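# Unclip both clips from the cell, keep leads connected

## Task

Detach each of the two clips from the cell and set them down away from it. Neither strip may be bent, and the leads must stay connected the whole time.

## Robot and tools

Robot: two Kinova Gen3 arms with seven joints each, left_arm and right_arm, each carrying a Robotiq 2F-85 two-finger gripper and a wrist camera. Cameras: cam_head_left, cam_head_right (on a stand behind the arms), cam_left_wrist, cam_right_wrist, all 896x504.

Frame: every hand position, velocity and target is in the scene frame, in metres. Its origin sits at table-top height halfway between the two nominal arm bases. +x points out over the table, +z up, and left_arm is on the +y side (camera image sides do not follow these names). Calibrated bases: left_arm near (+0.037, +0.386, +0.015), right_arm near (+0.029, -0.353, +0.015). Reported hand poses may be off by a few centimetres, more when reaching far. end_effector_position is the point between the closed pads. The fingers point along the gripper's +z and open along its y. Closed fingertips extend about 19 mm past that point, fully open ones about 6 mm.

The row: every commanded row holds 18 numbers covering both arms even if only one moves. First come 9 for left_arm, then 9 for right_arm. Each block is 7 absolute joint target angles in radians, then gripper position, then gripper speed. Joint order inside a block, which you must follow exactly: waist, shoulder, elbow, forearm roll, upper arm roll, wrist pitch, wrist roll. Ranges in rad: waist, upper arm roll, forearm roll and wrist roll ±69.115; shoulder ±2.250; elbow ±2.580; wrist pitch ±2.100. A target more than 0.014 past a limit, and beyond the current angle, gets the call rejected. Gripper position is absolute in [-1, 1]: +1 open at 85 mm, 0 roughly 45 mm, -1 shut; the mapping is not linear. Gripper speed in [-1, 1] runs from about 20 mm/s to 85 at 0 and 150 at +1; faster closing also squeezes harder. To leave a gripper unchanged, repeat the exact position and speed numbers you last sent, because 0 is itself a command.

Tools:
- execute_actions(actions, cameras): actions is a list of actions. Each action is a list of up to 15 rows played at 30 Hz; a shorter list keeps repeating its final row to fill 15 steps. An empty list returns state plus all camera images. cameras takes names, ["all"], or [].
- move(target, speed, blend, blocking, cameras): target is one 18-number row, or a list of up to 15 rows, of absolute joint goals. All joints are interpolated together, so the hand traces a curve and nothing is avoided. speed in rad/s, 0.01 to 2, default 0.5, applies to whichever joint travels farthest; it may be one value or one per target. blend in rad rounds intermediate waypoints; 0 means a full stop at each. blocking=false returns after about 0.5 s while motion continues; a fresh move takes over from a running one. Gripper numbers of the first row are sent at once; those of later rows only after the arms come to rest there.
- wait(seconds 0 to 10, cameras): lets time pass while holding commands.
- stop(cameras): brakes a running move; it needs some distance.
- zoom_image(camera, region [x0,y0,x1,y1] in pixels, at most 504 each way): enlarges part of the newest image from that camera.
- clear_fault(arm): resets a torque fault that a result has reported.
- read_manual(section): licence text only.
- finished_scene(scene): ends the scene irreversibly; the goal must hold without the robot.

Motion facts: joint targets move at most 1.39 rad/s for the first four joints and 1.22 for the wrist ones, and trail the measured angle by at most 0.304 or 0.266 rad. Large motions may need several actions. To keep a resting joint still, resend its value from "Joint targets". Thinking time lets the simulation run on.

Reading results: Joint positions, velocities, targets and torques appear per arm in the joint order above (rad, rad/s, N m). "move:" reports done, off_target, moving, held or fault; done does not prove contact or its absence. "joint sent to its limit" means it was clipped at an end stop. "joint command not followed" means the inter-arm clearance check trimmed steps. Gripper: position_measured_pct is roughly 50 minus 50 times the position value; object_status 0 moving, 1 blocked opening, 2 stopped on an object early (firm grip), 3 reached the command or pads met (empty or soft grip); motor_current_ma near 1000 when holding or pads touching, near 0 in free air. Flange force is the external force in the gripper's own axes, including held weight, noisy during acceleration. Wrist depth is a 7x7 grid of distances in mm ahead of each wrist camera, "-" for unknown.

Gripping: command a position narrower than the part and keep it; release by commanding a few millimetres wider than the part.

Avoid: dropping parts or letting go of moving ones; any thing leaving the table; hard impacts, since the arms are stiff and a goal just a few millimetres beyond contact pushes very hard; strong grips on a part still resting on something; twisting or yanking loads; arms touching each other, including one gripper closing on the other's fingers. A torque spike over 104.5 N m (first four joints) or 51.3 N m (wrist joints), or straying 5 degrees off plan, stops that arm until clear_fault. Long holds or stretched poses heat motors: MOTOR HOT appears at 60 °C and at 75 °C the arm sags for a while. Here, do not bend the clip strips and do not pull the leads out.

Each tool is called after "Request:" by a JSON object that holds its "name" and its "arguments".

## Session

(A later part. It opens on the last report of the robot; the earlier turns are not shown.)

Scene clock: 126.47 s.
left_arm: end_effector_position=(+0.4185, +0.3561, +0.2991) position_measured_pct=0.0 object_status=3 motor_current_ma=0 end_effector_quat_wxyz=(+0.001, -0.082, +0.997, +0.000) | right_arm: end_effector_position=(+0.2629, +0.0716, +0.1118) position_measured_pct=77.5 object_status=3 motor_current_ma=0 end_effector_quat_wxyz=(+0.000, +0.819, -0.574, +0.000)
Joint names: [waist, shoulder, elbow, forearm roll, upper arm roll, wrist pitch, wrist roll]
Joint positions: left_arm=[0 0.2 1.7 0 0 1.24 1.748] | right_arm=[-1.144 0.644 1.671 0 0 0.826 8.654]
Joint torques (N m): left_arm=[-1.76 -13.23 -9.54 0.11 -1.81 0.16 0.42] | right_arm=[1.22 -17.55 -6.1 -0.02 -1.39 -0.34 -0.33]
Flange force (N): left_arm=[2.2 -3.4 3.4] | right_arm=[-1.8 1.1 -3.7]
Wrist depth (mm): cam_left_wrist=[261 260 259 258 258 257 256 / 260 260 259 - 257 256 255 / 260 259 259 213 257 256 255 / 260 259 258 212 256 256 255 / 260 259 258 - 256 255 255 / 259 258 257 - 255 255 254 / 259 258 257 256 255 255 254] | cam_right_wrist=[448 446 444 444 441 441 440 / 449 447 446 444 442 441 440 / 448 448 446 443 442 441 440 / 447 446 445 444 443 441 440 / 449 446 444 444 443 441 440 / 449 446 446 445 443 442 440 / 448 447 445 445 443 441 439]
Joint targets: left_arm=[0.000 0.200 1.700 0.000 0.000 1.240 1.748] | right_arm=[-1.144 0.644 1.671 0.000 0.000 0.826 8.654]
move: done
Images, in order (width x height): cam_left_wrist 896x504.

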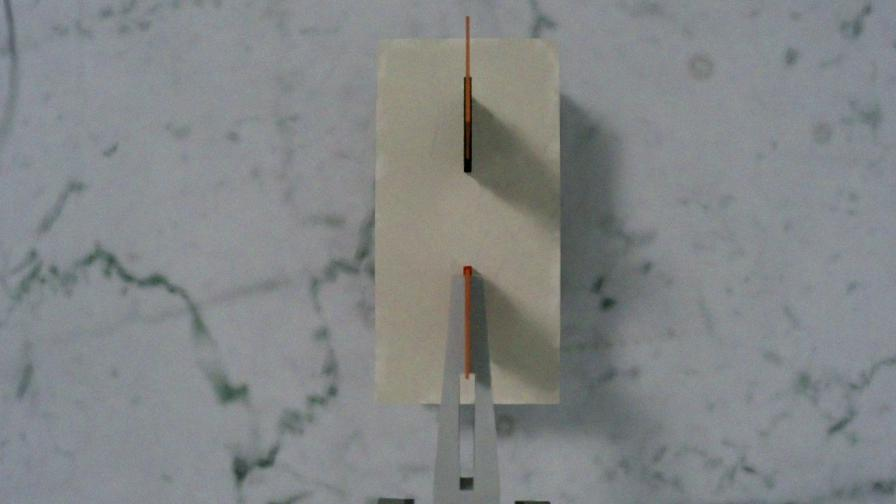

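Request:
{"name": "move", "arguments": {"target": [[0.0, 0.2, 1.7, 0, 0, 1.24, 1.748, 1, 1, -1.1450, 0.6434, 1.6724, 0, 0, 0.8258, 8.6530, -0.55, -0.5],[0.0, 0.2, 1.7, 0, 0, 1.24, 1.748, 1, 1, -1.1450, 0.6434, 1.6724, 0, 0, 0.8258, 8.6530, -0.64, -1]], "speed": 0.03, "cameras": ["cam_left_wrist"]}}

Request:
{"name": "zoom_image", "arguments": {"camera": "cam_left_wrist", "region": [340, 250, 600, 504]}}

Scene clock: 137.10 s.
left_arm: end_effector_position=(+0.4185, +0.3561, +0.2991) position_measured_pct=0.0 object_status=3 motor_current_ma=0 end_effector_quat_wxyz=(+0.001, -0.082, +0.997, +0.000) | right_arm: end_effector_position=(+0.2625, +0.0716, +0.1118) position_measured_pct=81.8 object_status=3 motor_current_ma=0 end_effector_quat_wxyz=(+0.000, +0.819, -0.574, +0.000)
Joint names: [waist, shoulder, elbow, forearm roll, upper arm roll, wrist pitch, wrist roll]
Joint positions: left_arm=[0 0.2 1.7 0 0 1.24 1.748] | right_arm=[-1.145 0.643 1.672 0 0 0.826 8.653]
Joint torques (N m): left_arm=[-1.74 -13.28 -9.57 0.11 -1.81 0.2 0.46] | right_arm=[1.21 -17.46 -6.14 0 -1.36 -0.27 -0.31]
Flange force (N): left_arm=[2.2 -3.2 3.6] | right_arm=[-1.6 1.4 -3.6]
Wrist depth (mm): cam_left_wrist=[261 260 259 259 257 257 256 / 261 259 259 - 257 256 255 / 259 259 259 212 256 256 255 / 259 259 258 212 256 256 254 / 259 259 258 - 256 255 255 / 259 258 257 256 255 254 253 / 259 258 257 256 255 254 253] | cam_right_wrist=[448 446 444 444 442 441 439 / 448 447 445 444 442 440 440 / 448 447 446 444 443 442 440 / 448 446 446 444 443 441 441 / 447 447 446 444 443 441 440 / 447 446 446 443 443 442 439 / 448 447 446 445 443 441 440]
Joint targets: left_arm=[0.000 0.200 1.700 0.000 0.000 1.240 1.748] | right_arm=[-1.145 0.643 1.672 0.000 0.000 0.826 8.653]
move: done
Images, in order (width x height): cam_left_wrist 896x504.

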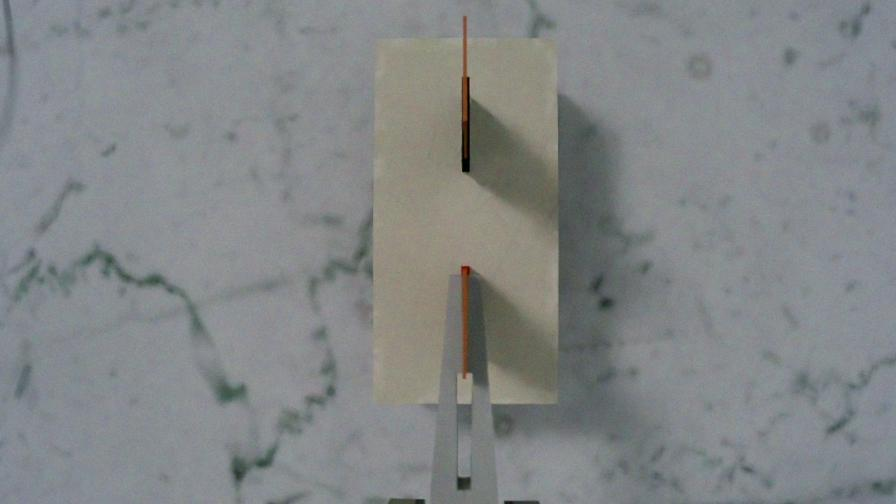

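Scaled by 1.938 from the camera's 896x504 image, which has a finer 1280x720 frame.

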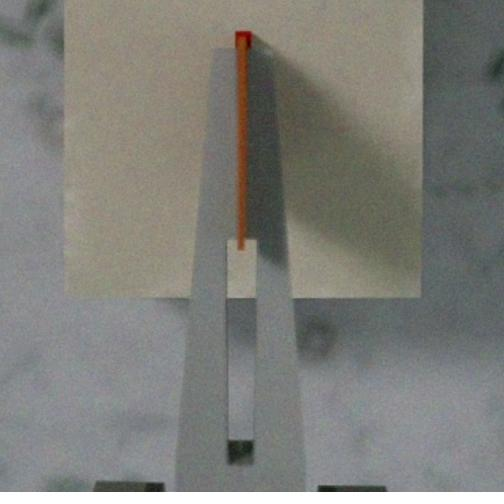

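Request:
{"name": "move", "arguments": {"target": [0.0, 0.2, 1.7, 0, 0, 1.24, 1.748, 1, 1, -1.1450, 0.6434, 1.6724, 0, 0, 0.8258, 8.6530, -0.72, -1], "speed": 0.03, "cameras": ["cam_left_wrist"]}}

Request:
{"name": "zoom_image", "arguments": {"camera": "cam_left_wrist", "region": [340, 250, 600, 504]}}

Scene clock: 140.33 s.
left_arm: end_effector_position=(+0.4185, +0.3561, +0.2991) position_measured_pct=0.0 object_status=3 motor_current_ma=0 end_effector_quat_wxyz=(+0.001, -0.082, +0.997, +0.000) | right_arm: end_effector_position=(+0.2625, +0.0716, +0.1118) position_measured_pct=85.7 object_status=0 motor_current_ma=100 end_effector_quat_wxyz=(+0.000, +0.819, -0.574, +0.000)
Joint names: [waist, shoulder, elbow, forearm roll, upper arm roll, wrist pitch, wrist roll]
Joint positions: left_arm=[0 0.2 1.7 0 0 1.24 1.748] | right_arm=[-1.145 0.643 1.672 0 0 0.826 8.653]
Joint torques (N m): left_arm=[-1.71 -13.29 -9.47 0.1 -1.84 0.12 0.43] | right_arm=[1.12 -17.58 -6.12 -0.04 -1.42 -0.24 -0.36]
Flange force (N): left_arm=[1.9 -3.4 3.2] | right_arm=[-1.5 1.0 -3.4]
Wrist depth (mm): cam_left_wrist=[261 260 259 257 257 256 256 / 261 260 258 - 257 256 255 / 260 259 258 213 256 256 255 / 260 259 258 212 256 256 255 / 260 259 258 - 256 255 255 / 260 258 257 256 256 255 254 / 258 258 257 256 255 254 254] | cam_right_wrist=[448 447 445 444 442 441 440 / 448 447 445 444 441 442 440 / 448 446 446 444 443 441 439 / 448 446 445 444 443 442 441 / 447 446 446 444 443 442 441 / 448 446 445 445 443 441 440 / 448 446 446 444 442 441 440]
Joint targets: left_arm=[0.000 0.200 1.700 0.000 0.000 1.240 1.748] | right_arm=[-1.145 0.643 1.672 0.000 0.000 0.826 8.653]
move: done
Images, in order (width x height): cam_left_wrist 896x504.

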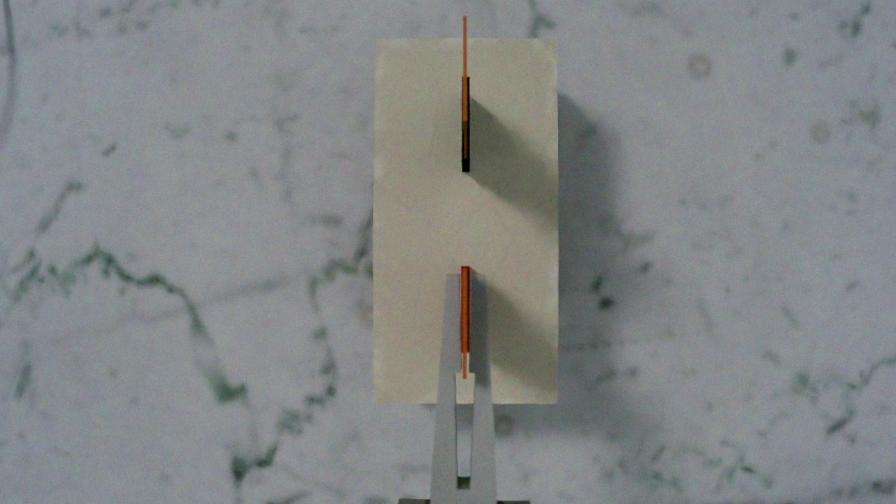

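Scaled by 1.938 from the camera's 896x504 image, which has a finer 1280x720 frame.

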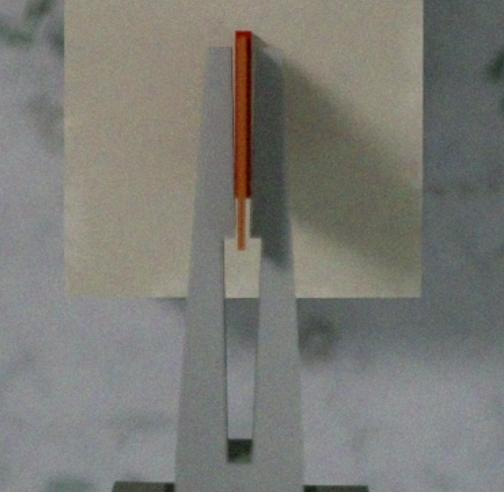

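Symmetric opening, cell still. Squeeze further.

Request:
{"name": "move", "arguments": {"target": [0.0, 0.2, 1.7, 0, 0, 1.24, 1.748, 1, 1, -1.1450, 0.6434, 1.6724, 0, 0, 0.8258, 8.6530, -0.76, -1], "speed": 0.03, "cameras": ["cam_left_wrist"]}}

Request:
{"name": "zoom_image", "arguments": {"camera": "cam_left_wrist", "region": [340, 250, 600, 504]}}

Scene clock: 142.80 s.
left_arm: end_effector_position=(+0.4185, +0.3561, +0.2991) position_measured_pct=0.0 object_status=3 motor_current_ma=0 end_effector_quat_wxyz=(+0.001, -0.082, +0.997, +0.000) | right_arm: end_effector_position=(+0.2625, +0.0716, +0.1118) position_measured_pct=87.9 object_status=0 motor_current_ma=120 end_effector_quat_wxyz=(+0.000, +0.819, -0.574, +0.000)
Joint names: [waist, shoulder, elbow, forearm roll, upper arm roll, wrist pitch, wrist roll]
Joint positions: left_arm=[0 0.2 1.7 0 0 1.24 1.748] | right_arm=[-1.145 0.643 1.672 0 0 0.826 8.653]
Joint torques (N m): left_arm=[-1.73 -13.26 -9.54 0.14 -1.85 0.13 0.39] | right_arm=[1.28 -17.54 -6.13 -0.01 -1.31 -0.25 -0.33]
Flange force (N): left_arm=[2.2 -3.5 3.3] | right_arm=[-1.7 1.4 -3.5]
Wrist depth (mm): cam_left_wrist=[261 260 259 258 258 256 256 / 260 259 259 - 256 256 256 / 260 259 258 213 257 256 255 / 260 259 258 212 256 256 255 / 259 258 258 - 256 256 254 / 259 258 258 256 255 255 254 / 258 257 256 256 255 254 254] | cam_right_wrist=[446 446 444 444 443 441 440 / 448 447 444 444 442 441 440 / 447 447 446 443 442 442 440 / 448 446 445 444 443 441 441 / 447 446 446 444 443 441 440 / 449 446 446 444 443 442 441 / 449 447 446 443 443 442 440]
Joint targets: left_arm=[0.000 0.200 1.700 0.000 0.000 1.240 1.748] | right_arm=[-1.145 0.643 1.672 0.000 0.000 0.826 8.653]
move: done
Images, in order (width x height): cam_left_wrist 896x504.

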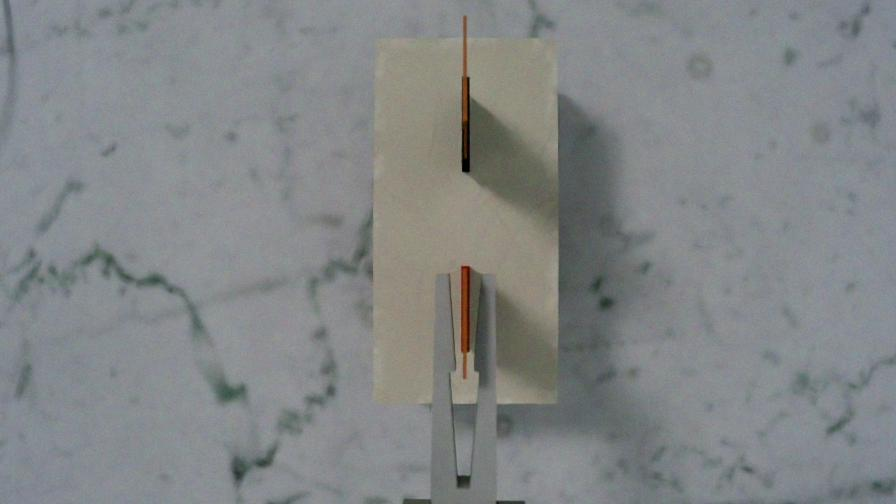

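Scaled by 1.938 from the camera's 896x504 image, which has a finer 1280x720 frame.

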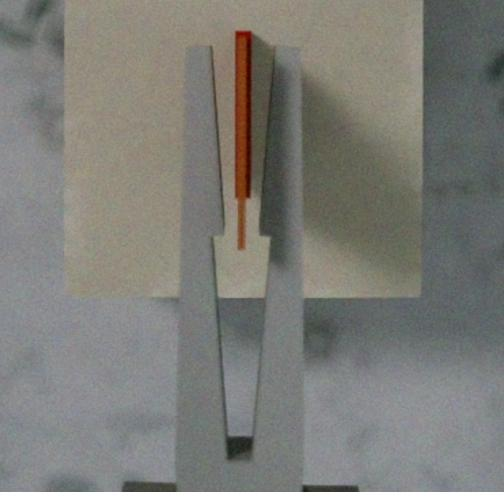

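Request:
{"name": "move", "arguments": {"target": [[0.0, 0.2, 1.7, 0, 0, 1.24, 1.748, 1, 1, -1.1450, 0.6434, 1.6724, 0, 0, 0.8258, 8.6530, -0.77, -1],[0.0, 0.2, 1.7, 0, 0, 1.24, 1.748, 1, 1, -1.1876, 0.6796, 1.5964, 0, 0, 0.8656, 8.6104, -0.77, -1],[0.0, 0.2, 1.7, 0, 0, 1.24, 1.748, 1, 1, -1.2204, 0.7120, 1.5280, 0, 0, 0.9016, 8.5776, -0.77, -1],[0.0, 0.2, 1.7, 0, 0, 1.24, 1.748, 1, 1, -1.2535, 0.7494, 1.4486, 0, 0, 0.9436, 8.5445, -0.77, -1]], "speed": [0.05,0.08,0.1,0.12], "blend": [0,0.005,0.01,0], "cameras": ["cam_left_wrist"]}}

Scene clock: 160.17 s.
left_arm: end_effector_position=(+0.4185, +0.3561, +0.2991) position_measured_pct=0.0 object_status=3 motor_current_ma=0 end_effector_quat_wxyz=(+0.001, -0.082, +0.997, +0.000) | right_arm: end_effector_position=(+0.2345, +0.1486, +0.1118) position_measured_pct=88.7 object_status=3 motor_current_ma=140 end_effector_quat_wxyz=(+0.000, +0.819, -0.574, +0.000)
Joint names: [waist, shoulder, elbow, forearm roll, upper arm roll, wrist pitch, wrist roll]
Joint positions: left_arm=[0 0.2 1.7 0 0 1.24 1.748] | right_arm=[-1.253 0.749 1.449 0 0 0.944 8.544]
Joint torques (N m): left_arm=[-1.72 -13.3 -9.49 0.1 -1.73 0.08 0.43] | right_arm=[1.16 -19.79 -6.75 -0.06 -1.31 -0.22 -0.29]
Flange force (N): left_arm=[1.9 -3.3 3.1] | right_arm=[-1.5 1.2 -3.2]
Wrist depth (mm): cam_left_wrist=[261 260 259 213 212 256 255 / 260 259 258 257 257 256 255 / 260 259 258 257 256 256 255 / 260 259 258 257 256 255 254 / 259 258 258 257 256 255 254 / 259 258 257 256 255 254 253 / 258 257 256 256 255 254 253] | cam_right_wrist=[447 447 446 444 444 442 439 / 449 446 445 444 441 441 440 / 449 447 446 444 443 442 441 / 448 448 445 444 443 441 440 / 447 445 445 443 442 442 441 / 448 446 446 445 443 442 441 / 448 448 446 443 443 441 439]
Joint targets: left_arm=[0.000 0.200 1.700 0.000 0.000 1.240 1.748] | right_arm=[-1.253 0.749 1.449 0.000 0.000 0.944 8.544]
move: done
Images, in order (width x height): cam_left_wrist 896x504.

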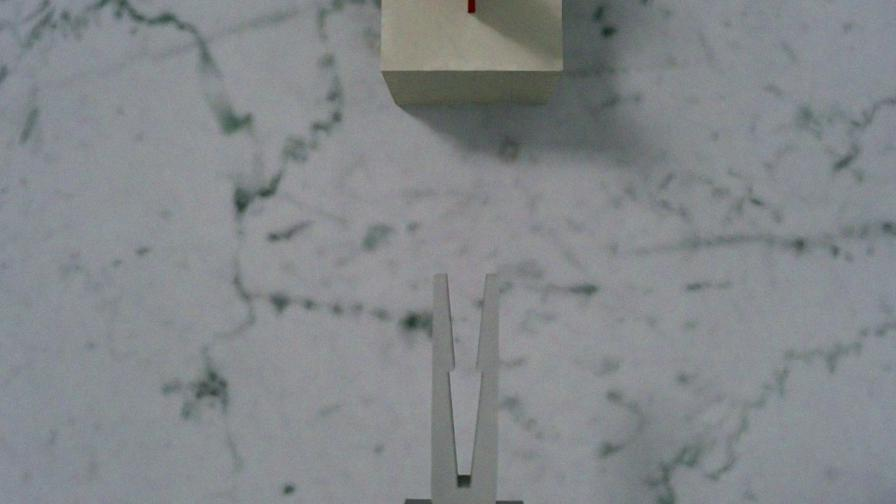

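Request:
{"name": "move", "arguments": {"target": [[0.0, 0.2, 1.7, 0, 0, 1.24, 1.748, 1, 1, -1.2535, 0.8281, 1.4871, 0, 0, 0.8264, 8.5445, -0.77, -1],[0.0, 0.2, 1.7, 0, 0, 1.24, 1.748, 1, 1, -1.2535, 0.8921, 1.5023, 0, 0, 0.7472, 8.5445, -0.77, -1]], "speed": [0.12,0.05], "blend": [0.02,0]}}

Request:
{"name": "move", "arguments": {"target": [[0.0, 0.2, 1.7, 0, 0, 1.24, 1.748, 1, 1, -1.2535, 0.8921, 1.5023, 0, 0, 0.7472, 8.5445, -0.65, -1],[0.0, 0.2, 1.7, 0, 0, 1.24, 1.748, 1, 1, -1.2535, 0.8921, 1.5023, 0, 0, 0.7472, 8.5445, -0.2, -0.6],[0.0, 0.2, 1.7, 0, 0, 1.24, 1.748, 1, 1, -1.2535, 0.8281, 1.4871, 0, 0, 0.8264, 8.5445, -0.2, -0.6],[0.0, 0.2, 1.7, 0, 0, 1.24, 1.748, 1, 1, -1.2535, 0.7494, 1.4486, 0, 0, 0.9436, 8.5445, -0.2, -0.6]], "speed": [0.1,0.1,0.1,0.2], "blend": [0,0,0.03,0], "cameras": ["cam_left_wrist","cam_head_right","cam_head_left"]}}

Request:
{"name": "zoom_image", "arguments": {"camera": "cam_head_right", "region": [310, 170, 510, 330]}}

Scene clock: 170.57 s.
left_arm: end_effector_position=(+0.4185, +0.3561, +0.2991) position_measured_pct=0.0 object_status=3 motor_current_ma=0 end_effector_quat_wxyz=(+0.001, -0.082, +0.997, +0.000) | right_arm: end_effector_position=(+0.2345, +0.1486, +0.0219) position_measured_pct=88.7 object_status=3 motor_current_ma=140 end_effector_quat_wxyz=(+0.000, +0.819, -0.574, +0.000)
Joint names: [waist, shoulder, elbow, forearm roll, upper arm roll, wrist pitch, wrist roll]
Joint positions: left_arm=[0 0.2 1.7 0 0 1.24 1.748] | right_arm=[-1.253 0.892 1.502 0 0 0.747 8.544]
Joint torques (N m): left_arm=[-1.81 -13.25 -9.45 0.07 -1.83 0.15 0.42] | right_arm=[1 -19.43 -5.42 -0.07 -1.56 -0.4 -0.35]
Flange force (N): left_arm=[2.0 -3.5 3.2] | right_arm=[-1.1 1.4 -5.6]
Wrist depth (mm): cam_left_wrist=[169 169 168 168 167 166 166 / 169 168 168 167 167 166 166 / 169 168 168 167 166 166 166 / 168 168 167 167 166 166 165 / 168 168 167 - 166 166 165 / 168 168 167 - 166 165 165 / 168 167 167 - 165 165 -] | cam_right_wrist=[448 446 445 444 441 441 441 / 448 447 446 444 443 441 438 / 447 448 446 445 442 441 440 / 448 447 444 445 443 441 439 / 448 447 445 444 443 441 440 / 447 447 445 444 443 441 439 / 448 447 446 445 443 442 439]
Joint targets: left_arm=[0.000 0.200 1.700 0.000 0.000 1.240 1.748] | right_arm=[-1.253 0.892 1.502 0.000 0.000 0.747 8.544]
move: done

Scene clock: 173.53 s.
left_arm: end_effector_position=(+0.4185, +0.3561, +0.2991) position_measured_pct=0.0 object_status=3 motor_current_ma=0 end_effector_quat_wxyz=(+0.001, -0.082, +0.997, +0.000) | right_arm: end_effector_position=(+0.2345, +0.1486, +0.1118) position_measured_pct=60.2 object_status=3 motor_current_ma=0 end_effector_quat_wxyz=(+0.000, +0.819, -0.574, +0.000)
Joint names: [waist, shoulder, elbow, forearm roll, upper arm roll, wrist pitch, wrist roll]
Joint positions: left_arm=[0 0.2 1.7 0 0 1.24 1.748] | right_arm=[-1.253 0.749 1.449 0 0 0.944 8.544]
Joint torques (N m): left_arm=[-1.72 -13.21 -9.52 0.05 -1.85 0.14 0.42] | right_arm=[1.21 -19.61 -6.72 0 -1.41 -0.28 -0.36]
Flange force (N): left_arm=[2.2 -3.4 3.3] | right_arm=[-1.3 1.3 -3.6]
Wrist depth (mm): cam_left_wrist=[261 260 258 212 212 256 255 / 260 260 258 257 257 255 255 / 260 259 258 257 256 255 255 / 260 259 257 257 256 255 254 / 259 258 257 256 256 254 254 / 258 257 257 256 255 254 253 / 258 258 256 256 254 254 253] | cam_right_wrist=[447 446 445 443 442 441 440 / 448 448 445 443 441 441 440 / 447 447 445 444 442 440 439 / 448 447 445 443 443 440 440 / 448 446 446 444 443 441 441 / 449 447 445 444 444 441 441 / 448 447 445 444 443 441 440]
Joint targets: left_arm=[0.000 0.200 1.700 0.000 0.000 1.240 1.748] | right_arm=[-1.253 0.749 1.449 0.000 0.000 0.944 8.544]
move: done
Images, in order (width x height): cam_head_left 896x504, cam_head_right 896x504, cam_left_wrist 896x504.

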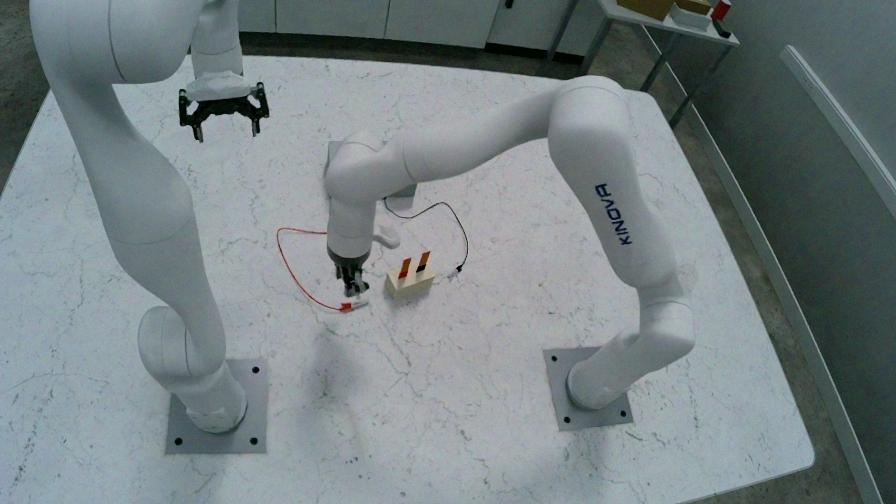

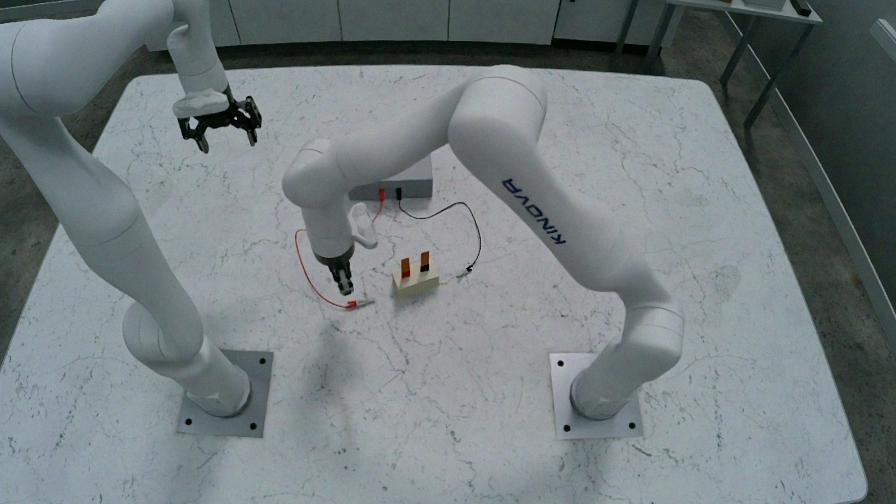

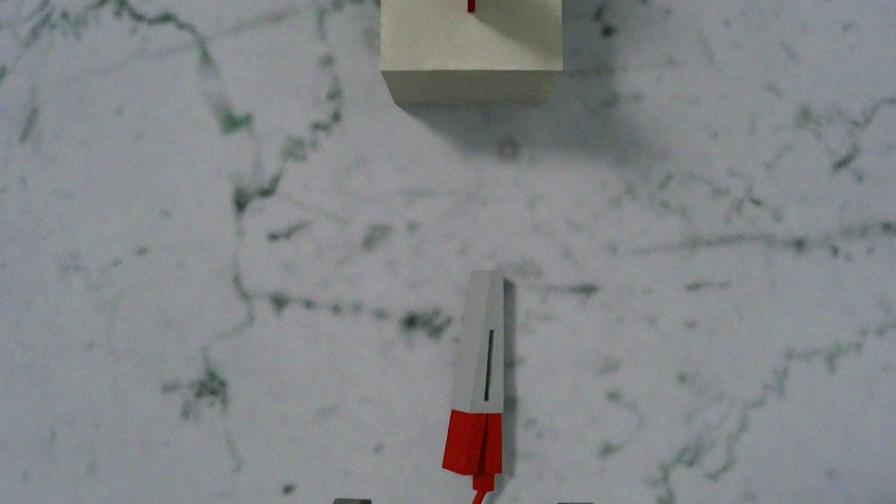

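Scaled by 2.520 from the camera's 896x504 image, which has a finer 1280x720 frame.

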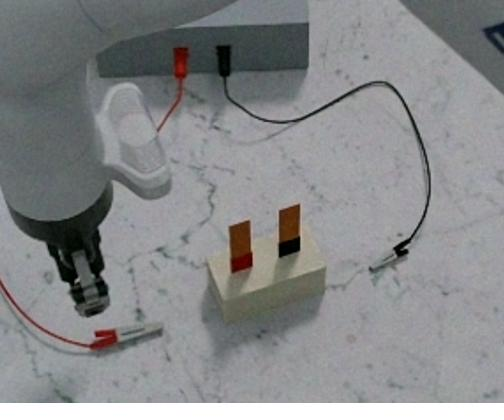

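Both clips are off the cell, the strips are straight, and both leads are still plugged in.

Request:
{"name": "finished_scene", "arguments": {"scene": 2}}

The scene is finished: the task was done.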